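# Slide paper tray side guide snug against the stack

## Task

Push the side guide of the paper tray inward until the paper stack sits square and flat against the tray wall across from the guide. The guide must end up locked in its closest notch, in contact or almost in contact with the stack over its whole length, without pinching the stack. Striking the guide may end the attempt. Pressing on the guide with great force, moving it too quickly, or shoving the stack sideways beyond the tray walls ends it too.

## Robot and tools

Robot: two arms, left_arm and right_arm. right_arm has a five-fingered right hand; left_arm has a mirrored left hand. Base positions in the scene frame: left_arm (-0.002, +0.244, +0.020) m, quat_wxyz (+1.000, 0, 0, +0.015); right_arm (+0.039, -0.276, +0.046) m, quat_wxyz (+1.000, 0, 0, +0.028). A post stands on the floor behind the arms. Loose objects may occasionally get a small push from outside.

Frames: the scene frame has its origin at table height, halfway between the nominal bases, with +z up, +x out over the table and +y toward left_arm. Every reported hand pose, velocity and target is in that arm's own base frame. Offsets run along that arm's base axes, and rotations turn about the Hand target's position.

Hand point: a point 0.05 m in front of the palm and 0.15 m from the wrist mounting face along the fingers. Its +z runs along the straight fingers, +y comes out of the palm, +x crosses the palm away from the thumb (for the left hand, +x goes toward the thumb). Straight fingertips reach 0.06 to 0.07 m past it along +z, about 0.06 m behind it along -y. A wrist bracket on the little-finger side can strike objects.

Row layout (28 numbers, all in [-1, 1], always both arms): left dx, dy, dz, rx, ry, rz; left little, ring, middle, index, thumb_bend, thumb_turn, force_limit, speed; then the same 14 for the right arm. The six pose numbers are an offset from that arm's Hand target as it stood when the action (or move) began, in that arm's base axes; 1.0 equals 0.6 m or 180 degrees, and rx, ry, rz form one rotation vector. All six at 0 means no new pose request. The hand numbers are absolute targets: fingers +1 straight, -1 curled; thumb_bend +1 straight, -1 bent; thumb_turn +1 beside the palm, -1 across in front of it. force_limit maps -1..+1 to about 0..10 N (0..15 N for the two thumb motors); speed goes from near zero at -1 to full at +0.48 and above. To keep a hand unchanged, resend the eight numbers of its last executed row; if none has run yet, send its hand_measured plus hand_force_limit and hand_speed.

execute_actions(actions, cameras): actions is a list of up to 15 actions; each action is a list of up to 15 rows, one per 1/30 s step, and a shorter list repeats its final row until step 15 (0.5 s per action). Each row in an action counts from the same start pose, not from the row before; a new action counts from the updated Hand target, so repeating an offset keeps moving. Images come back only when actions is empty or cameras names them (cam_high, cam_left_wrist, cam_right_wrist, or "all"; an unknown name voids the call).

move(target, speed, blend, blocking, cameras): target is a single 28-number row or a list of up to 15 rows; every row's offsets count from the Hand targets at the move's start. The hand travels a straight line with no obstacle avoidance. speed is m/s per arm path, 0.002 to 4.3, default 0.25 (turning up to twice that in rad/s), one value or one per target. blend is a corner radius in m, 0 meaning stop at each point. A move is capped at 10 s. blocking=false returns after about 0.5 s while the move continues. Its result adds a move: line with the ending (done, off_target, moving, held, fault) and any limits (paced = pose clipped, held = steps withheld). Faster motion and targets deeper past contact press harder.

wait(seconds): 0 to 3600, sends nothing new, returns early if a running move ends. stop(): brakes a running move. zoom_image(camera, region): region [x0, y0, x1, y1] in pixels of that camera's latest image, at most 504 by 504. show_instructions(): shows the reference pages. finished_scene(scene): ends the scene permanently.

Results: end_effector_position (m) and end_effector_quat_wxyz per arm, Hand target (the next offset's origin), joint positions, velocities and torques, hand_measured, hand_stopped_by (moving, target, force, stalled, fault), hand_load_n (positive when pushed open), hand_force_limit, hand_speed. Joint velocity lines may be omitted when all are within noise; the actions-left line appears only when few remain. Image sizes: cam_high 896x504, wrist cameras 672x504.

Behaviour to expect: the hand often rests 1 to 3 cm (sometimes 5 cm) short of or below its command without any contact; another execute_actions call, even with zero offsets, requests the target again, or send the remaining gap as an offset. Each step limits commanded orientation to 40 degrees from the measured one. A blocked arm keeps pushing until commanded back behind its hand point. Passing near its own base can swing the elbow. The scene keeps running while you write; moves continue meanwhile. Joint ranges (rad): waist -2.880 to 2.880, shoulder 0 to 3.142, elbow 0 to 3.019, wrist pitch -1.693 to 1.571, wrist yaw -1.571 to 1.571, wrist roll -2.094 to 2.094. Torque numbers 3 and 4 wrap at ±28 N m.

Cautions: approach the guide slowly and push it gently at low speed with small offsets; do not strike it, lean on it hard, or crush the stack, and keep the stack inside the tray walls. Avoid arm-to-arm contact or closing a hand on the other hand. Nothing may fall or be left off the table. Sustained pushing, stretched arms or held loads heat motors; at 85 °C a MOTOR HOT line appears and at 100 °C the arm drops for 30 to 60 s. Close fingers at speed -0.94 or lower for a soft grip.

Each tool is called after "Call:" by a JSON object that holds its "name" and its "arguments".

Reference images:

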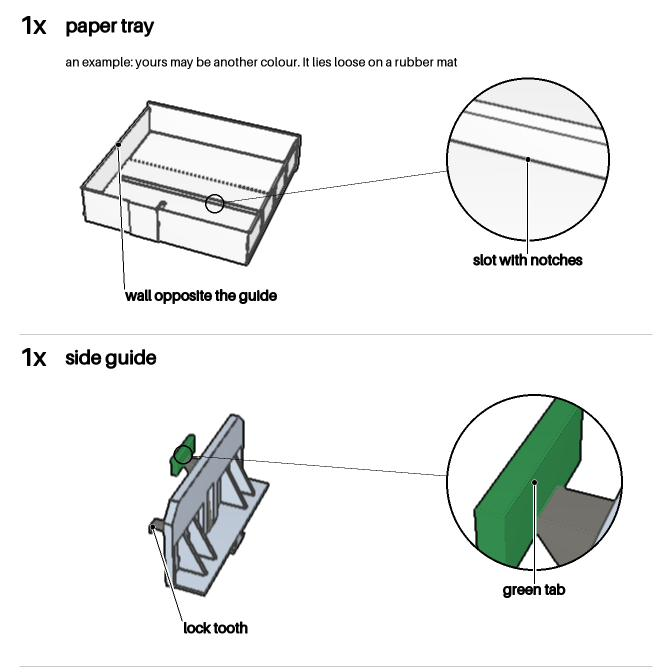

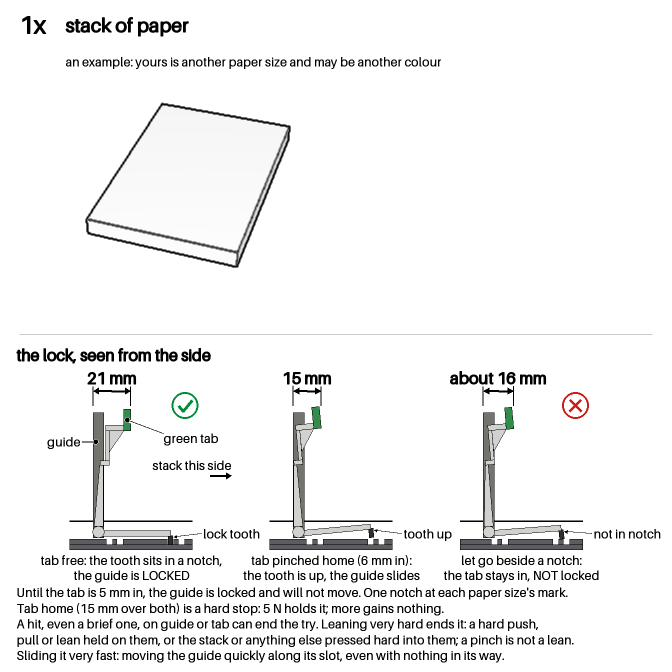

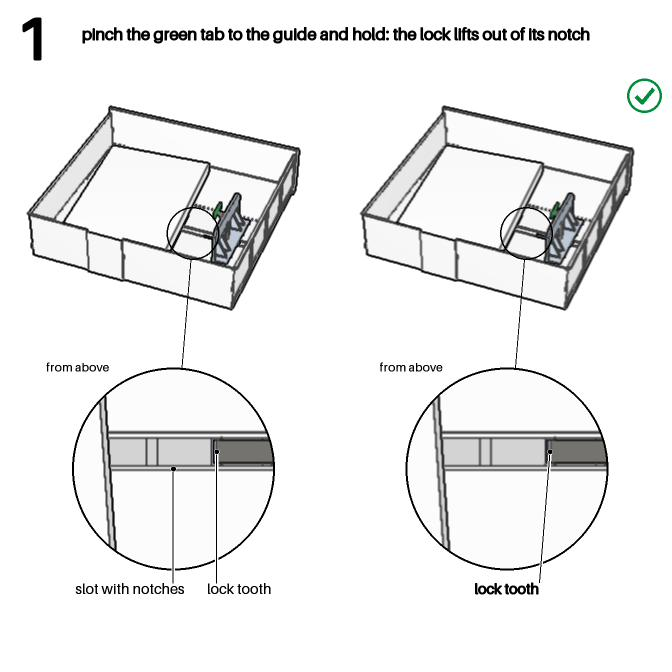

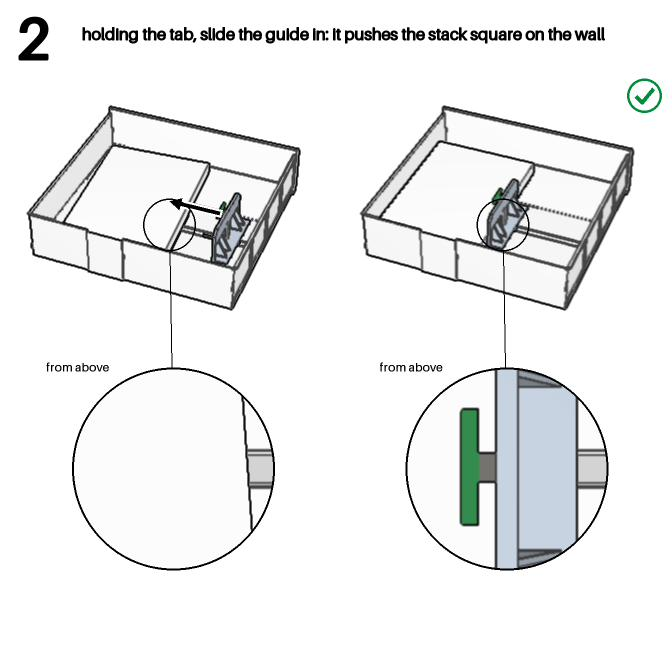

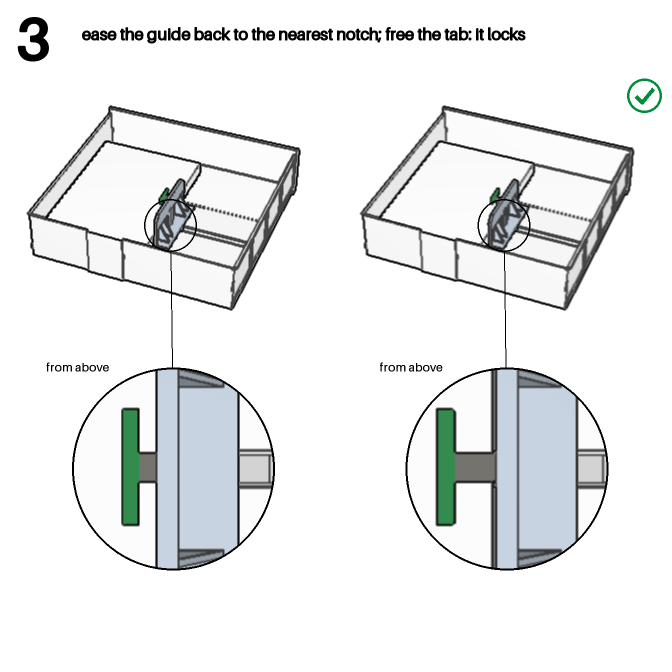

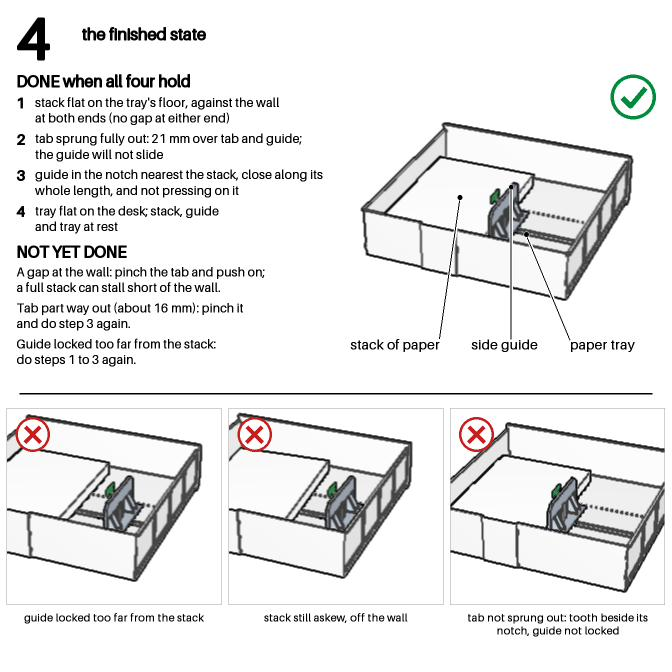

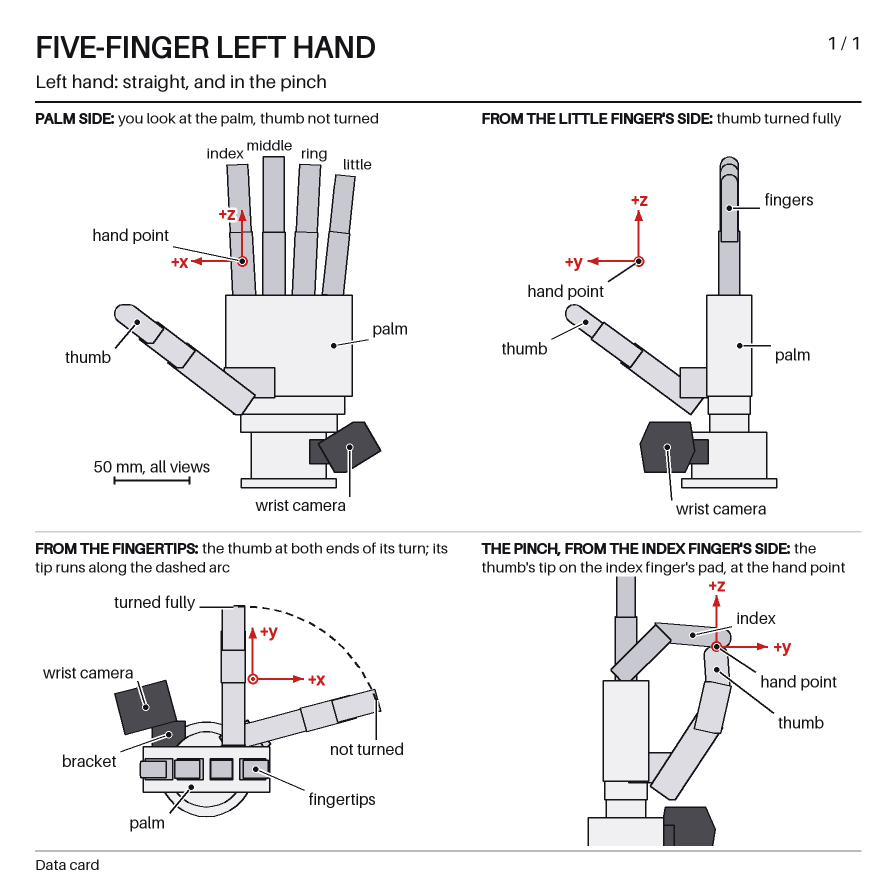

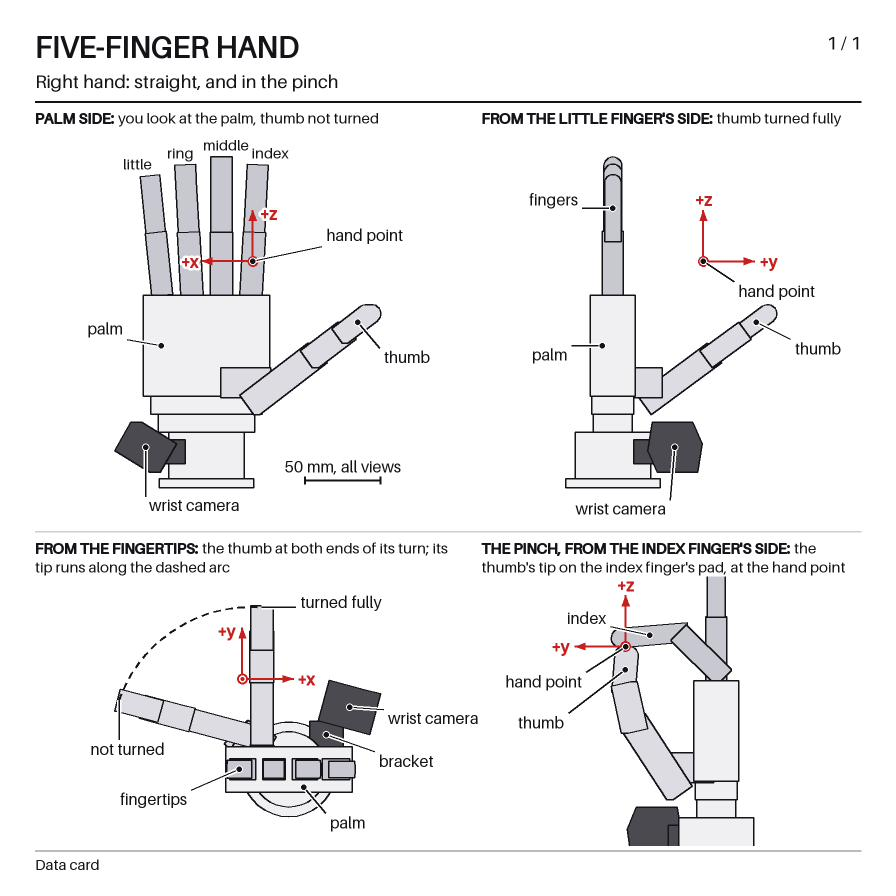

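## Session

Call:
{"name": "execute_actions", "arguments": {"actions": []}}

Scene clock: 0.00 s.
left_arm: end_effector_position=(+0.7996, +0.3032, +0.1132) hand_measured=(+1.000, +1.000, +1.000, +1.000, +1.000, +1.000) hand_load_n=(+0.0, +0.0, +0.0, +0.0, +0.0, +0.0) hand_stopped_by=(target, target, target, target, target, target) hand_force_limit=0.00 hand_speed=-0.80 end_effector_quat_wxyz=(+0.666, -0.046, +0.709, -0.226) | right_arm: end_effector_position=(+0.5517, -0.0644, +0.1685) hand_measured=(+1.000, +1.000, +1.000, +1.000, +1.000, +1.000) hand_load_n=(+0.0, +0.0, +0.0, +0.0, +0.0, +0.0) hand_stopped_by=(target, target, target, target, target, target) hand_force_limit=0.00 hand_speed=-0.80 end_effector_quat_wxyz=(-0.121, +0.867, -0.003, +0.484)
Joint positions: left_arm=[0.478 2.195 1.547 0.635 0.741 1.188] | right_arm=[-0.123 1.328 0.865 -0.092 -0.314 -1.511]
Joint velocities: within noise
Joint torques (N m): no reading
Heat: left arm: hottest waist 27 °C; right arm: hottest wrist pitch 27 °C.
Hand target: left_arm +0.8034, +0.3053, +0.1156; +0.670, -0.043, +0.706, -0.224 | right_arm +0.5602, -0.0655, +0.1825; -0.120, +0.860, -0.001, +0.496

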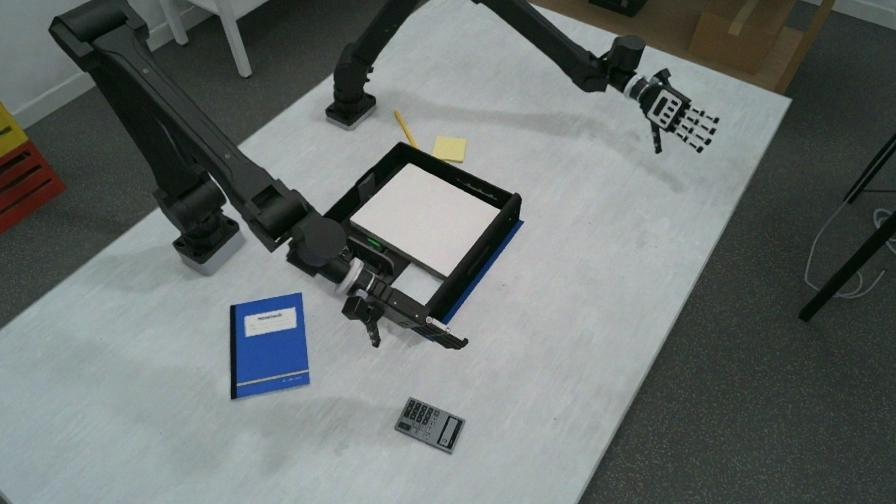

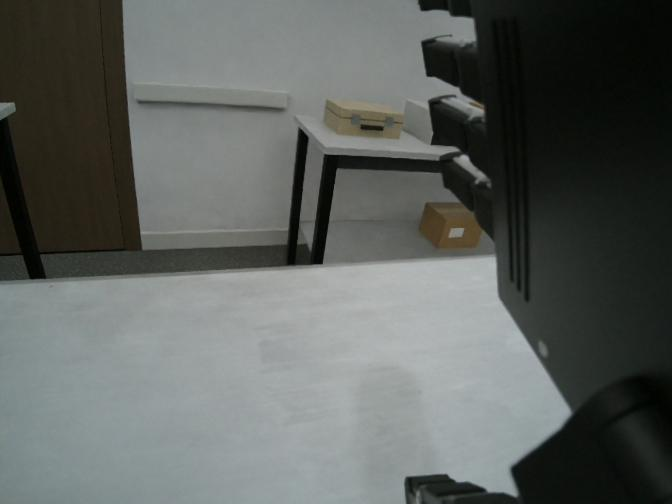

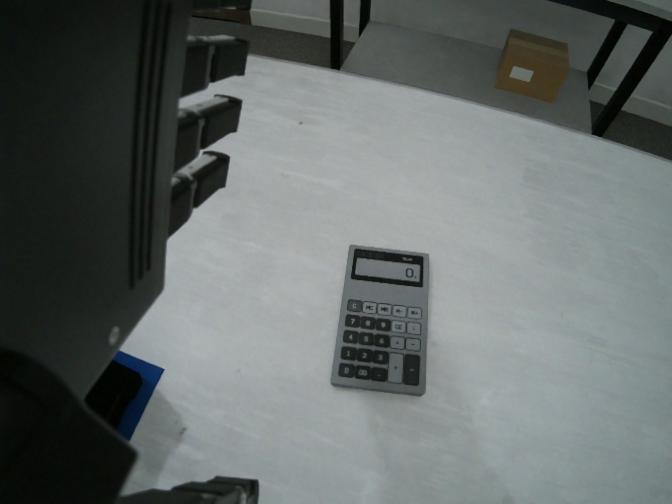

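Call:
{"name": "zoom_image", "arguments": {"camera": "cam_high", "region": [310, 120, 540, 350]}}

Call:
{"name": "zoom_image", "arguments": {"camera": "cam_high", "region": [330, 200, 440, 300]}}

Scaled by 2.191 from the camera's image (finer frame: 1280x720).

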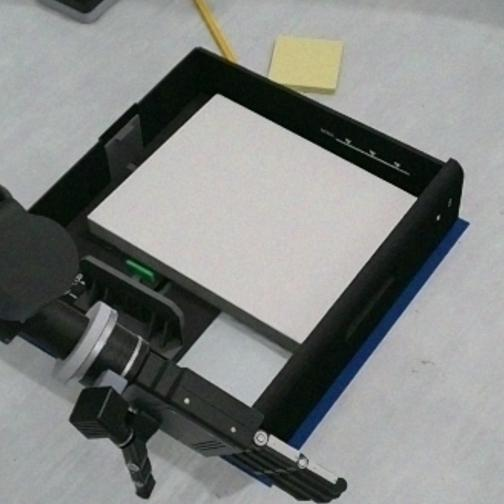

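Scaled by 4.582 from the camera's image (finer frame: 1280x720).

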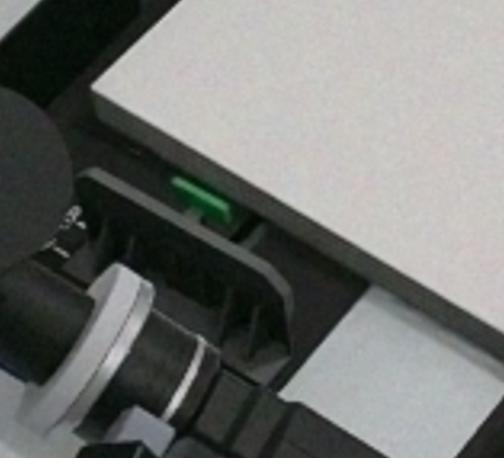

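Call:
{"name": "move", "arguments": {"target": [[0,0,0,0,0,0,1,1,1,1,1,1,0,-0.8,0,0,0.2,0,0,0,1,1,1,1,1,1,0,-0.8],[0,0,0,0,0,0,1,1,1,1,1,1,0,-0.8,-0.25,-0.45,0.25,0,0,-0.22,1,1,1,1,1,1,0,-0.8]], "blend": 0.05, "speed": 0.25, "cameras": ["all"]}}

Scene clock: 58.27 s.
left_arm: end_effector_position=(+0.7996, +0.3032, +0.1132) hand_measured=(+1.000, +1.000, +1.000, +1.000, +1.000, +1.000) hand_load_n=(+0.0, +0.0, +0.0, -0.5, +0.0, +0.0) hand_stopped_by=(target, target, target, target, target, target) hand_force_limit=0.00 hand_speed=-0.80 end_effector_quat_wxyz=(+0.666, -0.046, +0.709, -0.226) | right_arm: end_effector_position=(+0.4012, -0.3293, +0.3062) hand_measured=(+1.000, +1.000, +1.000, +1.000, +1.000, +1.000) hand_load_n=(+0.0, +0.0, +0.0, +0.0, +0.0, +0.0) hand_stopped_by=(target, target, target, target, target, target) hand_force_limit=0.00 hand_speed=-0.80 end_effector_quat_wxyz=(+0.054, +0.819, -0.291, +0.492)
Joint positions: left_arm=[0.478 2.195 1.547 0.635 0.741 1.188] | right_arm=[-0.642 1.13 1.076 -0.489 -0.163 -1.436]
Joint torques (N m): left_arm=[1.73 -23.3 8.61 2.13 -0.03 -0.07] | right_arm=[-0.32 -7.18 12.63 1.52 -0.09 0.1]
Heat: left arm: hottest elbow 28 °C; right arm: hottest elbow 30 °C.
Hand target: left_arm +0.8034, +0.3053, +0.1156; +0.670, -0.043, +0.706, -0.224 | right_arm +0.4103, -0.3354, +0.3327; +0.056, +0.809, -0.292, +0.508
Off the commanded pose: left_arm 0.005 m, 1 deg | right_arm 0.029 m, 2 deg.
move: off_target (right_arm)

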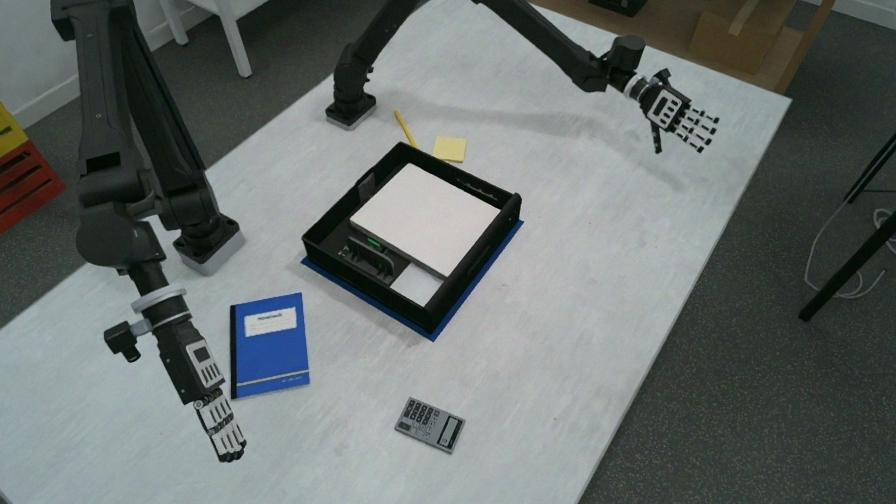

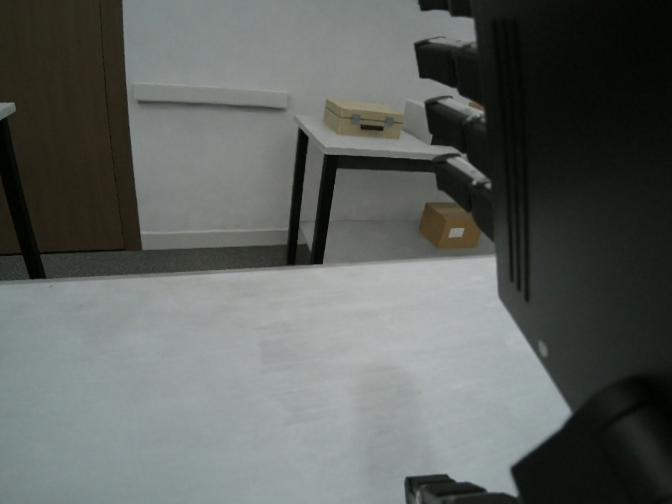

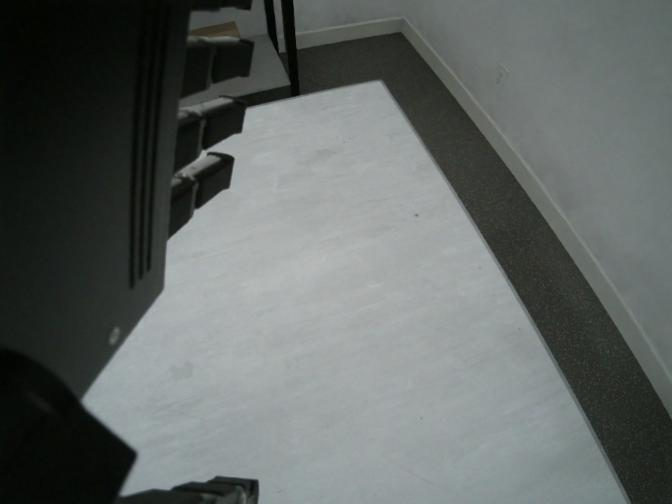

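Call:
{"name": "zoom_image", "arguments": {"camera": "cam_high", "region": [300, 130, 530, 350]}}

Call:
{"name": "zoom_image", "arguments": {"camera": "cam_high", "region": [320, 210, 410, 300]}}

Scaled by 2.191 from the camera's image (finer frame: 1280x720).

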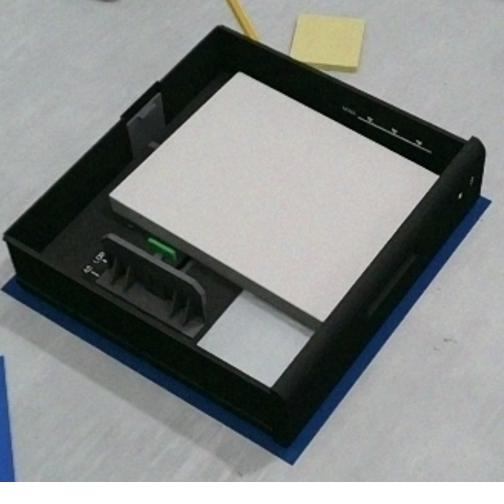

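Scaled by 5.600 from the camera's image (finer frame: 1280x720).

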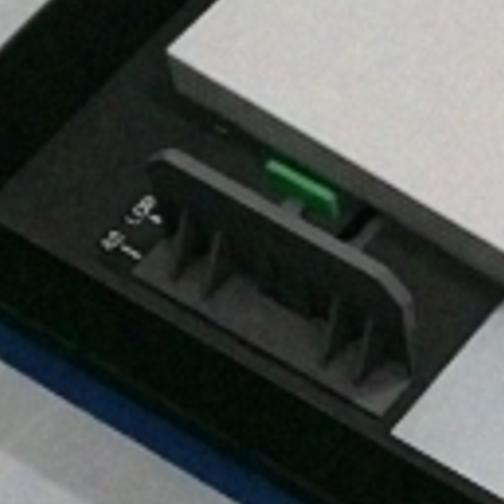

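Call:
{"name": "move", "arguments": {"target": [[-0.2,0,0.35,0,0,0,1,1,1,1,1,1,0,-0.8,0,0,0,0,0,0,1,1,1,1,1,1,0,-0.8],[-0.583,-0.333,0.42,-0.112,0.389,-0.262,1,1,1,1,1,1,0,-0.8,0,0,0,0,0,0,1,1,1,1,1,1,0,-0.8]], "blend": 0.05, "speed": 0.25, "cameras": ["all"]}}

Scene clock: 90.27 s.
left_arm: end_effector_position=(+0.4571, +0.1128, +0.3687) hand_measured=(+1.000, +1.000, +1.000, +1.000, +1.000, +1.000) hand_load_n=(+0.0, +0.0, +0.0, +0.0, +0.0, +0.0) hand_stopped_by=(target, target, target, target, target, target) hand_force_limit=0.00 hand_speed=-0.80 end_effector_quat_wxyz=(+0.220, -0.103, +0.875, -0.418) | right_arm: end_effector_position=(+0.4012, -0.3293, +0.3062) hand_measured=(+1.000, +1.000, +1.000, +1.000, +1.000, +1.000) hand_load_n=(+0.0, +0.0, +0.0, +0.0, +0.0, +0.0) hand_stopped_by=(target, target, target, target, target, target) hand_force_limit=0.00 hand_speed=-0.80 end_effector_quat_wxyz=(+0.054, +0.818, -0.292, +0.492)
Joint positions: left_arm=[0.511 1.517 1.763 -1.68 0.978 1.774] | right_arm=[-0.642 1.13 1.076 -0.489 -0.163 -1.436]
Joint torques (N m): left_arm=[0.91 -14.27 7.32 0.09 0.86 -0.18] | right_arm=[-0.79 -7.24 12.66 1.5 -0.08 0.08]
Heat: left arm: hottest elbow 30 °C; right arm: hottest elbow 43 °C.
Hand target: left_arm +0.4536, +0.1053, +0.3677; +0.004, +0.001, +0.865, -0.502 | right_arm +0.4103, -0.3354, +0.3327; +0.056, +0.809, -0.292, +0.508
Off the commanded pose: left_arm 0.008 m, 29 deg | right_arm 0.029 m, 2 deg.
joint sent to its limit (left arm) — joint 4 (wrist pitch), lower limit. The joint targets are off in orientation, not in position.
move: off_target (left_arm)

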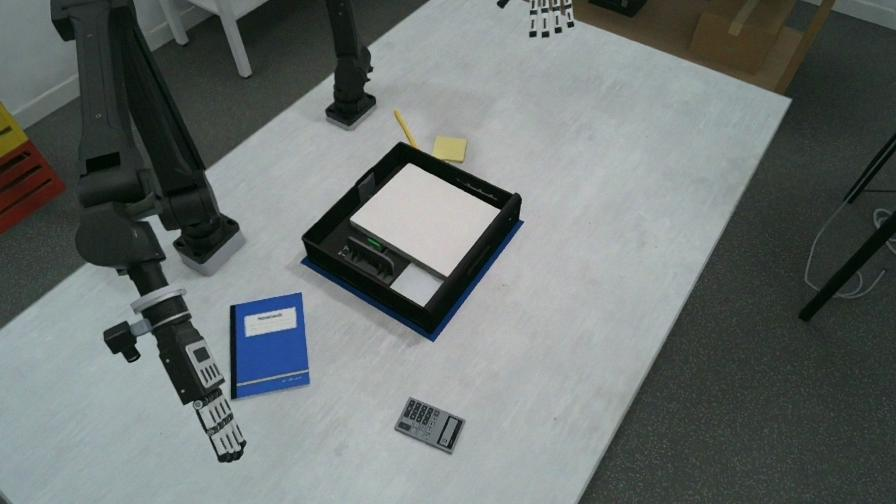

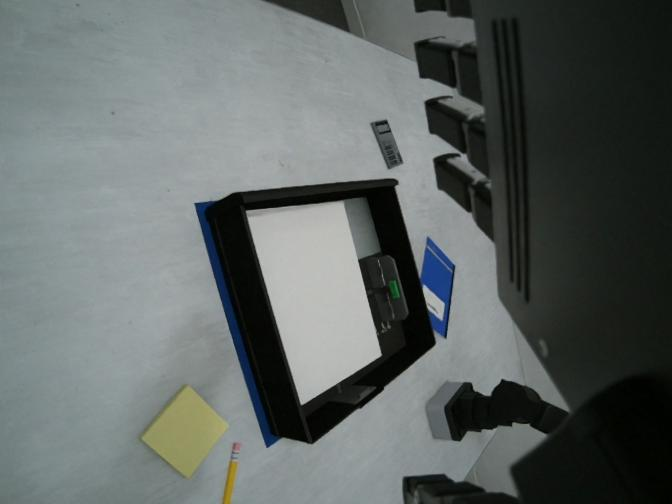

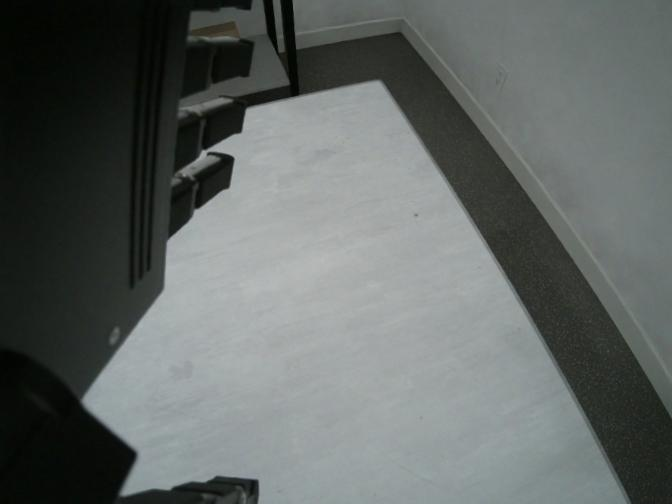

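Call:
{"name": "move", "arguments": {"target": [-0.1,-0.62,-0.11,0,0,0,1,1,1,1,1,1,0,-0.8,0,0,0,0,0,0,1,1,1,1,1,1,0,-0.8], "speed": 0.2, "cameras": ["all"]}}

Scene clock: 96.47 s.
left_arm: end_effector_position=(+0.3888, -0.2656, +0.3078) hand_measured=(+1.000, +1.000, +1.000, +1.000, +1.000, +1.000) hand_load_n=(+0.0, +0.0, +0.0, +0.0, +0.0, -0.5) hand_stopped_by=(target, target, target, target, target, target) hand_force_limit=0.00 hand_speed=-0.80 end_effector_quat_wxyz=(+0.006, +0.008, +0.865, -0.502) | right_arm: end_effector_position=(+0.4012, -0.3293, +0.3062) hand_measured=(+1.000, +1.000, +1.000, +1.000, +1.000, +1.000) hand_load_n=(+0.0, +0.0, +0.0, +0.0, +0.0, +0.0) hand_stopped_by=(target, target, target, target, target, target) hand_force_limit=0.00 hand_speed=-0.80 end_effector_quat_wxyz=(+0.054, +0.818, -0.292, +0.492)
Joint positions: left_arm=[-0.294 1.391 1.411 -1.116 0.98 1.039] | right_arm=[-0.642 1.13 1.076 -0.489 -0.163 -1.436]
Joint torques (N m): left_arm=[1.32 -11.93 7.97 1.84 0.66 -0.18] | right_arm=[-0.85 -7.36 12.64 1.52 -0.09 0.07]
Heat: left arm: hottest elbow 30 °C; right arm: hottest elbow 44 °C.
Hand target: left_arm +0.3936, -0.2666, +0.3016; +0.004, +0.001, +0.865, -0.502 | right_arm +0.4103, -0.3354, +0.3327; +0.056, +0.809, -0.292, +0.508
Off the commanded pose: left_arm 0.008 m, 1 deg | right_arm 0.029 m, 2 deg.
move: done

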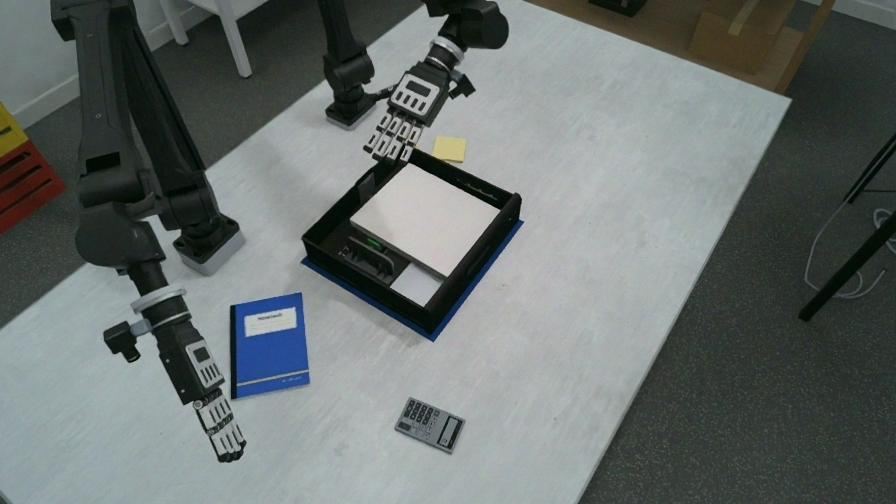

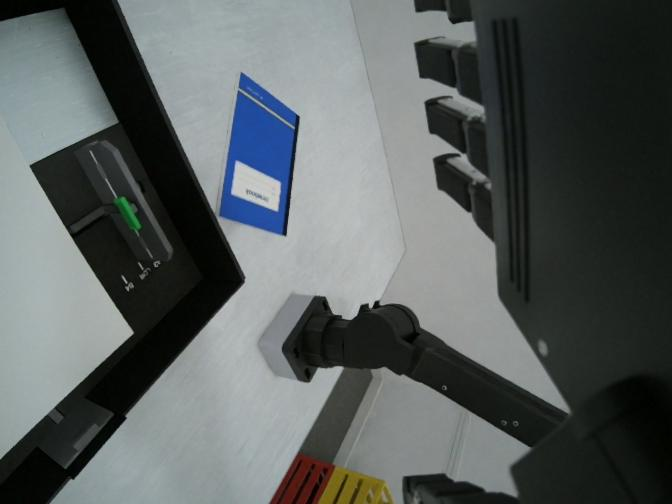

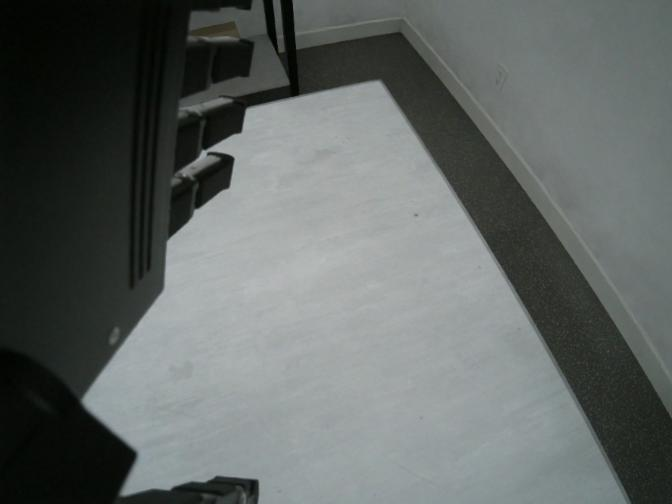

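Call:
{"name": "move", "arguments": {"target": [0,0,0,0,0,0,1,1,0.15,0.15,0.45,-1,0,-0.5,0,0,0,0,0,0,1,1,1,1,1,1,0,-0.8], "cameras": ["cam_high","cam_left_wrist"]}}

Scene clock: 137.30 s.
left_arm: end_effector_position=(+0.3886, -0.2657, +0.3078) hand_measured=(+1.000, +1.000, +0.150, +0.150, +0.450, -1.000) hand_load_n=(+0.0, +0.0, +0.0, +0.0, +0.0, +0.0) hand_stopped_by=(target, target, target, target, target, target) hand_force_limit=0.00 hand_speed=-0.50 end_effector_quat_wxyz=(+0.006, +0.007, +0.865, -0.502) | right_arm: end_effector_position=(+0.4012, -0.3293, +0.3062) hand_measured=(+1.000, +1.000, +1.000, +1.000, +1.000, +1.000) hand_load_n=(+0.0, +0.0, +0.0, +0.0, +0.0, +0.0) hand_stopped_by=(target, target, target, target, target, target) hand_force_limit=0.00 hand_speed=-0.80 end_effector_quat_wxyz=(+0.054, +0.818, -0.292, +0.492)
Joint positions: left_arm=[-0.294 1.391 1.411 -1.116 0.98 1.037] | right_arm=[-0.642 1.13 1.076 -0.489 -0.163 -1.436]
Joint torques (N m): left_arm=[1.73 -12.04 8.01 1.84 0.64 -0.19] | right_arm=[-0.73 -7.3 12.66 1.54 -0.09 0.08]
Heat: left arm: hottest elbow 29 °C; right arm: hottest elbow 50 °C.
Hand target: left_arm +0.3936, -0.2666, +0.3016; +0.004, +0.001, +0.865, -0.502 | right_arm +0.4103, -0.3354, +0.3327; +0.056, +0.809, -0.292, +0.508
Off the commanded pose: left_arm 0.008 m, 1 deg | right_arm 0.029 m, 2 deg.
move: done

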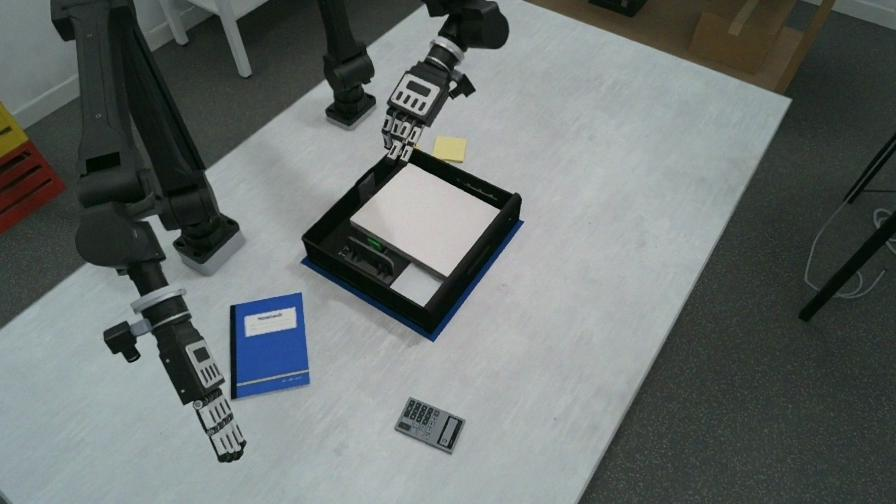

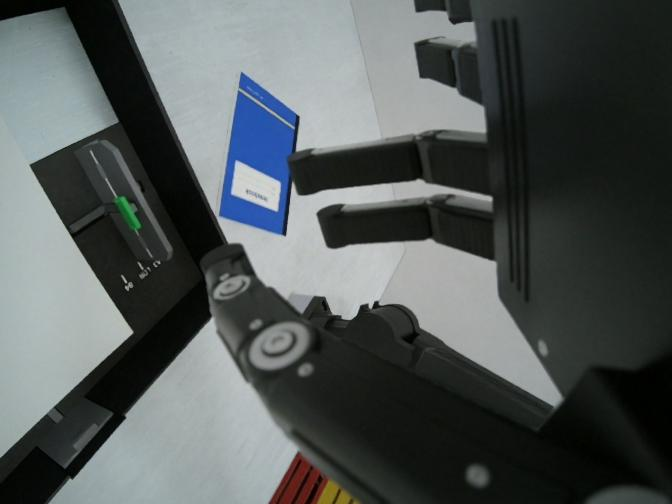

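Call:
{"name": "move", "arguments": {"target": [-0.1,-0.124,-0.2,0,0,0,1,1,0.15,0.15,0.45,-1,0,-0.5,0,0,0,0,0,0,1,1,1,1,1,1,0,-0.8], "speed": 0.15, "cameras": ["cam_high","cam_left_wrist"]}}

Scene clock: 142.67 s.
left_arm: end_effector_position=(+0.3331, -0.3371, +0.1801) hand_measured=(+1.000, +1.000, +0.150, +0.150, +0.450, -1.000) hand_load_n=(+0.0, -0.5, -0.5, +0.0, +0.0, +0.0) hand_stopped_by=(target, target, target, target, target, target) hand_force_limit=0.00 hand_speed=-0.50 end_effector_quat_wxyz=(+0.001, +0.001, +0.867, -0.498) | right_arm: end_effector_position=(+0.4012, -0.3293, +0.3062) hand_measured=(+1.000, +1.000, +1.000, +1.000, +1.000, +1.000) hand_load_n=(+0.0, +0.0, +0.0, +0.0, +0.0, +0.0) hand_stopped_by=(target, target, target, target, target, target) hand_force_limit=0.00 hand_speed=-0.80 end_effector_quat_wxyz=(+0.054, +0.818, -0.292, +0.492)
Joint positions: left_arm=[-0.501 1.357 1.015 -0.539 0.86 0.745] | right_arm=[-0.642 1.13 1.076 -0.489 -0.163 -1.436]
Joint torques (N m): left_arm=[1.14 -12.16 7.95 2.26 0.42 -0.2] | right_arm=[-0.79 -7.3 12.66 1.54 -0.08 0.07]
Heat: left arm: hottest elbow 29 °C; right arm: hottest elbow 51 °C.
Hand target: left_arm +0.3337, -0.3410, +0.1816; +0.004, +0.001, +0.865, -0.502 | right_arm +0.4103, -0.3354, +0.3327; +0.056, +0.809, -0.292, +0.508
Off the commanded pose: left_arm 0.004 m, 1 deg | right_arm 0.029 m, 2 deg.
move: done

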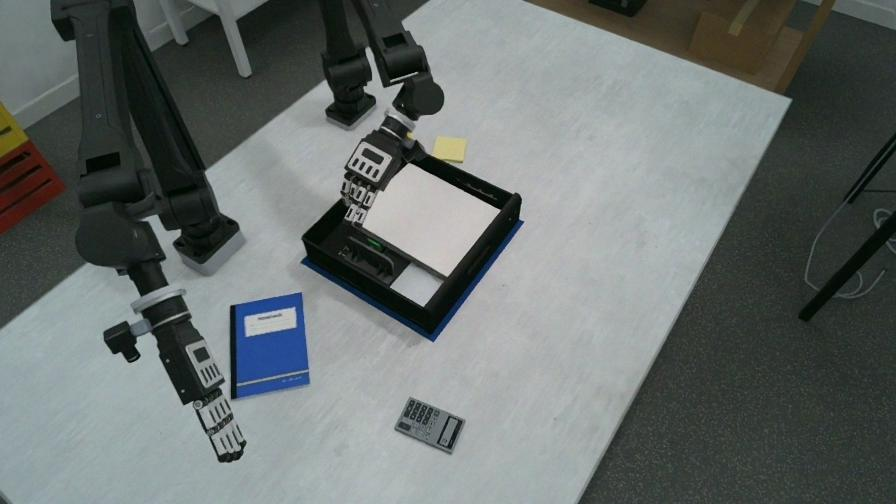

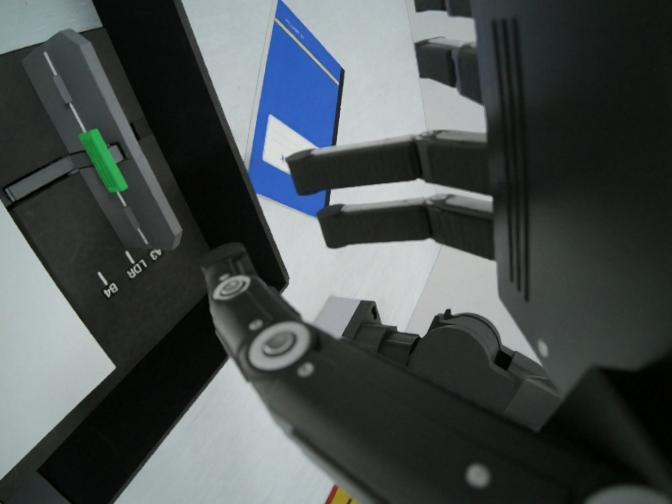

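Call:
{"name": "move", "arguments": {"target": [0,0,-0.083,0,0,0,1,1,0.15,0.15,0.45,-1,0,-0.5,0,0,0,0,0,0,1,1,1,1,1,1,0,-0.8], "speed": 0.1, "cameras": ["cam_high","cam_left_wrist"]}}

Call:
{"name": "zoom_image", "arguments": {"camera": "cam_high", "region": [300, 130, 460, 300]}}

Scene clock: 156.03 s.
left_arm: end_effector_position=(+0.3332, -0.3371, +0.1343) hand_measured=(+1.000, +1.000, +0.150, +0.150, +0.450, -1.000) hand_load_n=(+0.0, +0.0, +0.0, +0.0, +0.0, +0.0) hand_stopped_by=(target, target, target, target, target, target) hand_force_limit=0.00 hand_speed=-0.50 end_effector_quat_wxyz=(+0.005, +0.003, +0.866, -0.500) | right_arm: end_effector_position=(+0.4012, -0.3293, +0.3062) hand_measured=(+1.000, +1.000, +1.000, +1.000, +1.000, +1.000) hand_load_n=(+0.0, +0.0, +0.0, +0.0, +0.0, +0.0) hand_stopped_by=(target, target, target, target, target, target) hand_force_limit=0.00 hand_speed=-0.80 end_effector_quat_wxyz=(+0.054, +0.818, -0.292, +0.492)
Joint positions: left_arm=[-0.501 1.404 0.929 -0.395 0.859 0.745] | right_arm=[-0.642 1.13 1.076 -0.489 -0.163 -1.436]
Joint torques (N m): left_arm=[1.14 -11.4 7.64 2.26 0.45 -0.19] | right_arm=[-0.73 -7.24 12.64 1.52 -0.09 0.07]
Heat: left arm: hottest elbow 30 °C; right arm: hottest elbow 52 °C.
Hand target: left_arm +0.3337, -0.3410, +0.1318; +0.004, +0.001, +0.865, -0.502 | right_arm +0.4103, -0.3354, +0.3327; +0.056, +0.809, -0.292, +0.508
Off the commanded pose: left_arm 0.005 m, 0 deg | right_arm 0.029 m, 2 deg.
move: done

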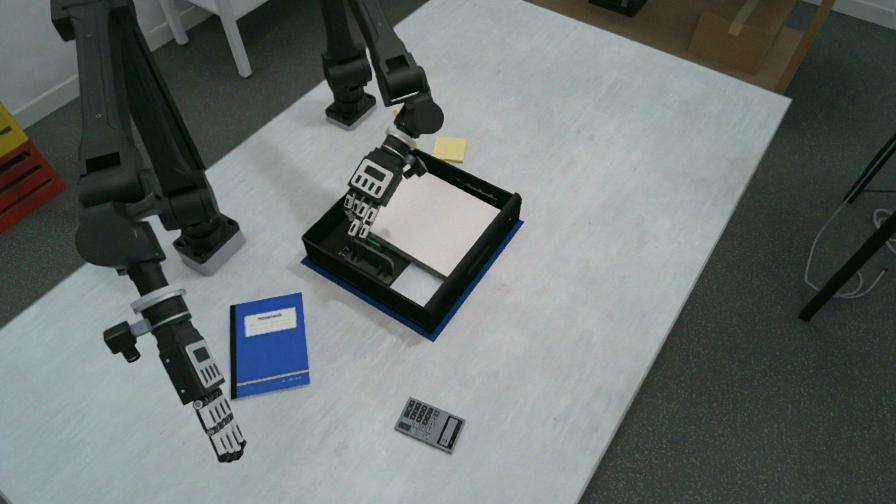

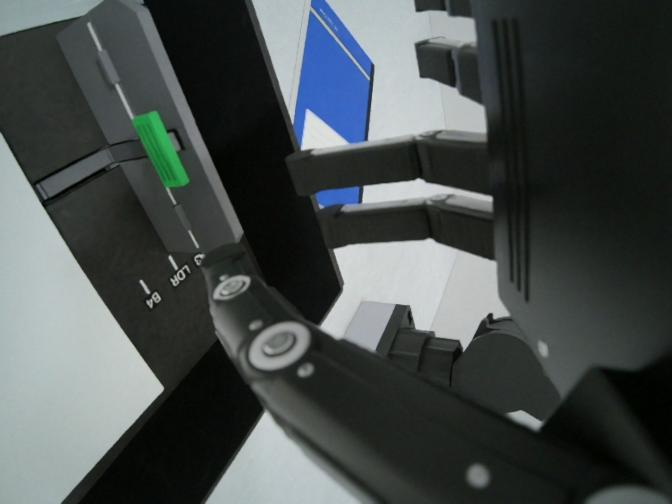

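Scaled by 2.965 from the camera's image (finer frame: 1280x720).

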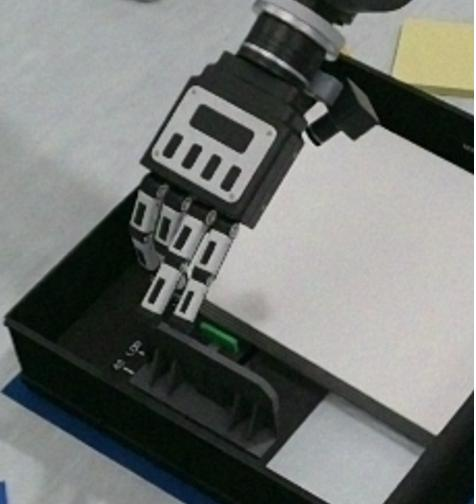

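Call:
{"name": "move", "arguments": {"target": [0,0,0,0,0,0,1,1,0,0,0.1,-1,0,-0.5,0,0,0,0,0,0,1,1,1,1,1,1,0,-0.8], "cameras": ["cam_left_wrist"]}}

Scene clock: 194.63 s.
left_arm: end_effector_position=(+0.3332, -0.3371, +0.1343) hand_measured=(+1.000, +1.000, +0.000, +0.000, +0.100, -1.000) hand_load_n=(+0.0, +0.0, +0.0, +0.0, +0.0, +0.0) hand_stopped_by=(target, target, target, target, target, target) hand_force_limit=0.00 hand_speed=-0.50 end_effector_quat_wxyz=(+0.005, +0.003, +0.866, -0.500) | right_arm: end_effector_position=(+0.4012, -0.3293, +0.3062) hand_measured=(+1.000, +1.000, +1.000, +1.000, +1.000, +1.000) hand_load_n=(+0.0, +0.0, +0.0, +0.0, +0.0, +0.0) hand_stopped_by=(target, target, target, target, target, target) hand_force_limit=0.00 hand_speed=-0.80 end_effector_quat_wxyz=(+0.054, +0.818, -0.292, +0.492)
Joint positions: left_arm=[-0.501 1.404 0.929 -0.395 0.859 0.745] | right_arm=[-0.642 1.13 1.076 -0.489 -0.163 -1.436]
Joint torques (N m): left_arm=[1.26 -11.63 7.57 2.25 0.44 -0.21] | right_arm=[-0.67 -7.3 12.67 1.55 -0.09 0.07]
Heat: left arm: hottest elbow 30 °C; right arm: hottest elbow 55 °C.
Hand target: left_arm +0.3337, -0.3410, +0.1318; +0.004, +0.001, +0.865, -0.502 | right_arm +0.4103, -0.3354, +0.3327; +0.056, +0.809, -0.292, +0.508
Off the commanded pose: left_arm 0.005 m, 0 deg | right_arm 0.029 m, 2 deg.
move: done

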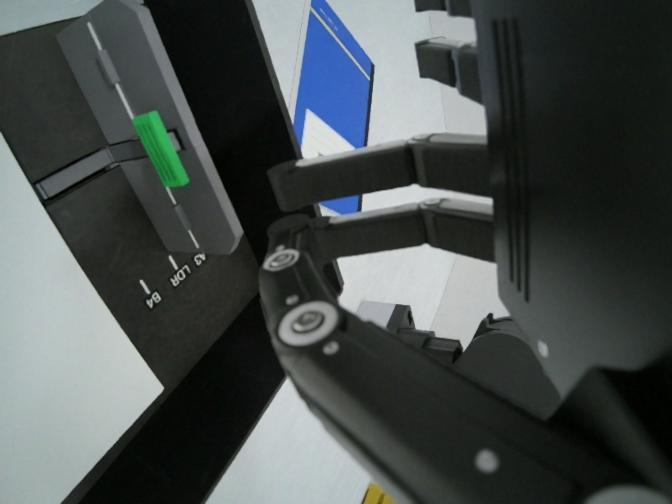

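Call:
{"name": "move", "arguments": {"target": [0.03,-0.038,-0.03,0,0,0,1,1,0.15,0.15,0.5,-1,0,-0.5,0,0,0,0,0,0,1,1,1,1,1,1,0,-0.8], "speed": 0.1, "cameras": ["cam_high","cam_left_wrist"]}}

Call:
{"name": "zoom_image", "arguments": {"camera": "cam_high", "region": [300, 130, 460, 300]}}

Scene clock: 220.77 s.
left_arm: end_effector_position=(+0.3397, -0.3500, +0.0992) hand_measured=(+1.000, +1.000, +0.150, +0.150, +0.500, -1.000) hand_load_n=(+0.0, +0.0, +0.0, +0.0, +0.0, +0.0) hand_stopped_by=(target, target, target, target, target, target) hand_force_limit=0.00 hand_speed=-0.50 end_effector_quat_wxyz=(-0.009, -0.008, +0.871, -0.491) | right_arm: end_effector_position=(+0.4012, -0.3293, +0.3062) hand_measured=(+1.000, +1.000, +1.000, +1.000, +1.000, +1.000) hand_load_n=(+0.0, +0.0, +0.0, +0.0, +0.0, +0.0) hand_stopped_by=(target, target, target, target, target, target) hand_force_limit=0.00 hand_speed=-0.80 end_effector_quat_wxyz=(+0.054, +0.818, -0.292, +0.492)
Joint positions: left_arm=[-0.521 1.498 0.931 -0.323 0.843 0.716] | right_arm=[-0.642 1.13 1.076 -0.489 -0.163 -1.436]
Joint torques (N m): left_arm=[0.85 -13.16 10.21 2.18 0.46 -0.14] | right_arm=[-0.73 -7.3 12.67 1.52 -0.08 0.07]
Heat: left arm: hottest elbow 30 °C; right arm: hottest elbow 56 °C.
Hand target: left_arm +0.3517, -0.3638, +0.1139; +0.004, +0.001, +0.865, -0.502 | right_arm +0.4103, -0.3354, +0.3327; +0.056, +0.809, -0.292, +0.508
Off the commanded pose: left_arm 0.023 m, 2 deg | right_arm 0.029 m, 2 deg.
move: off_target (left_arm)

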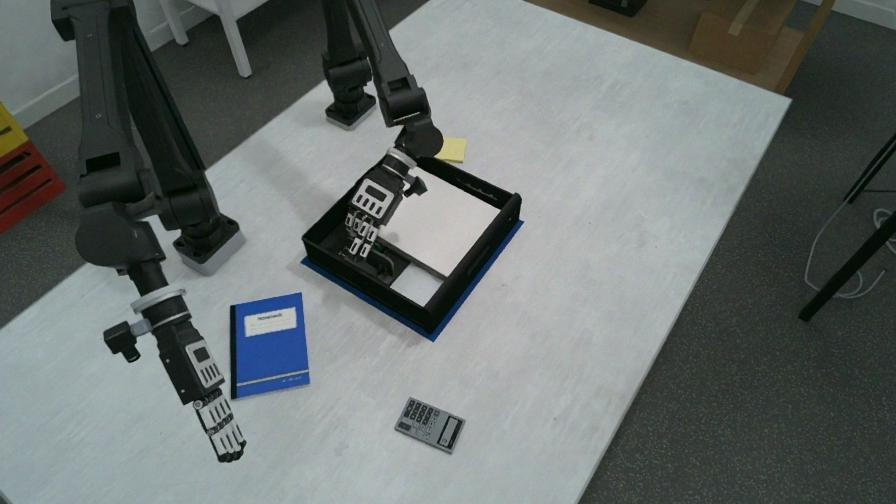

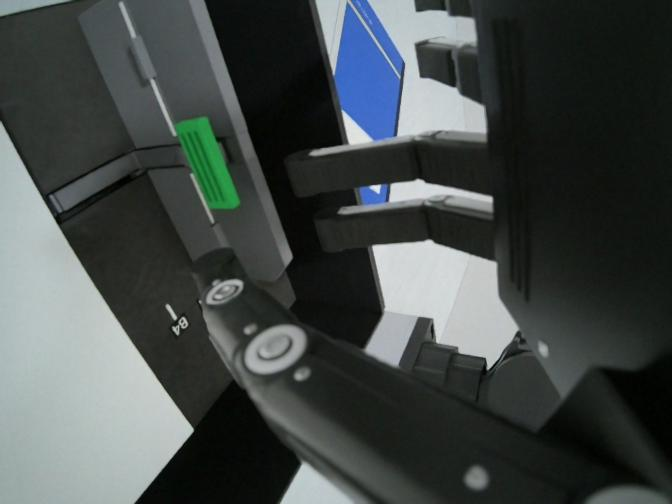

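Scaled by 2.965 from the camera's image (finer frame: 1280x720).

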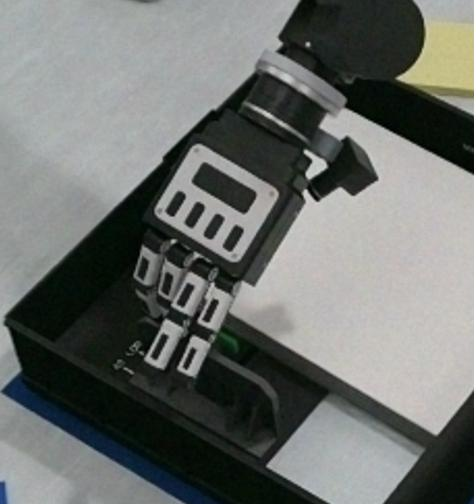

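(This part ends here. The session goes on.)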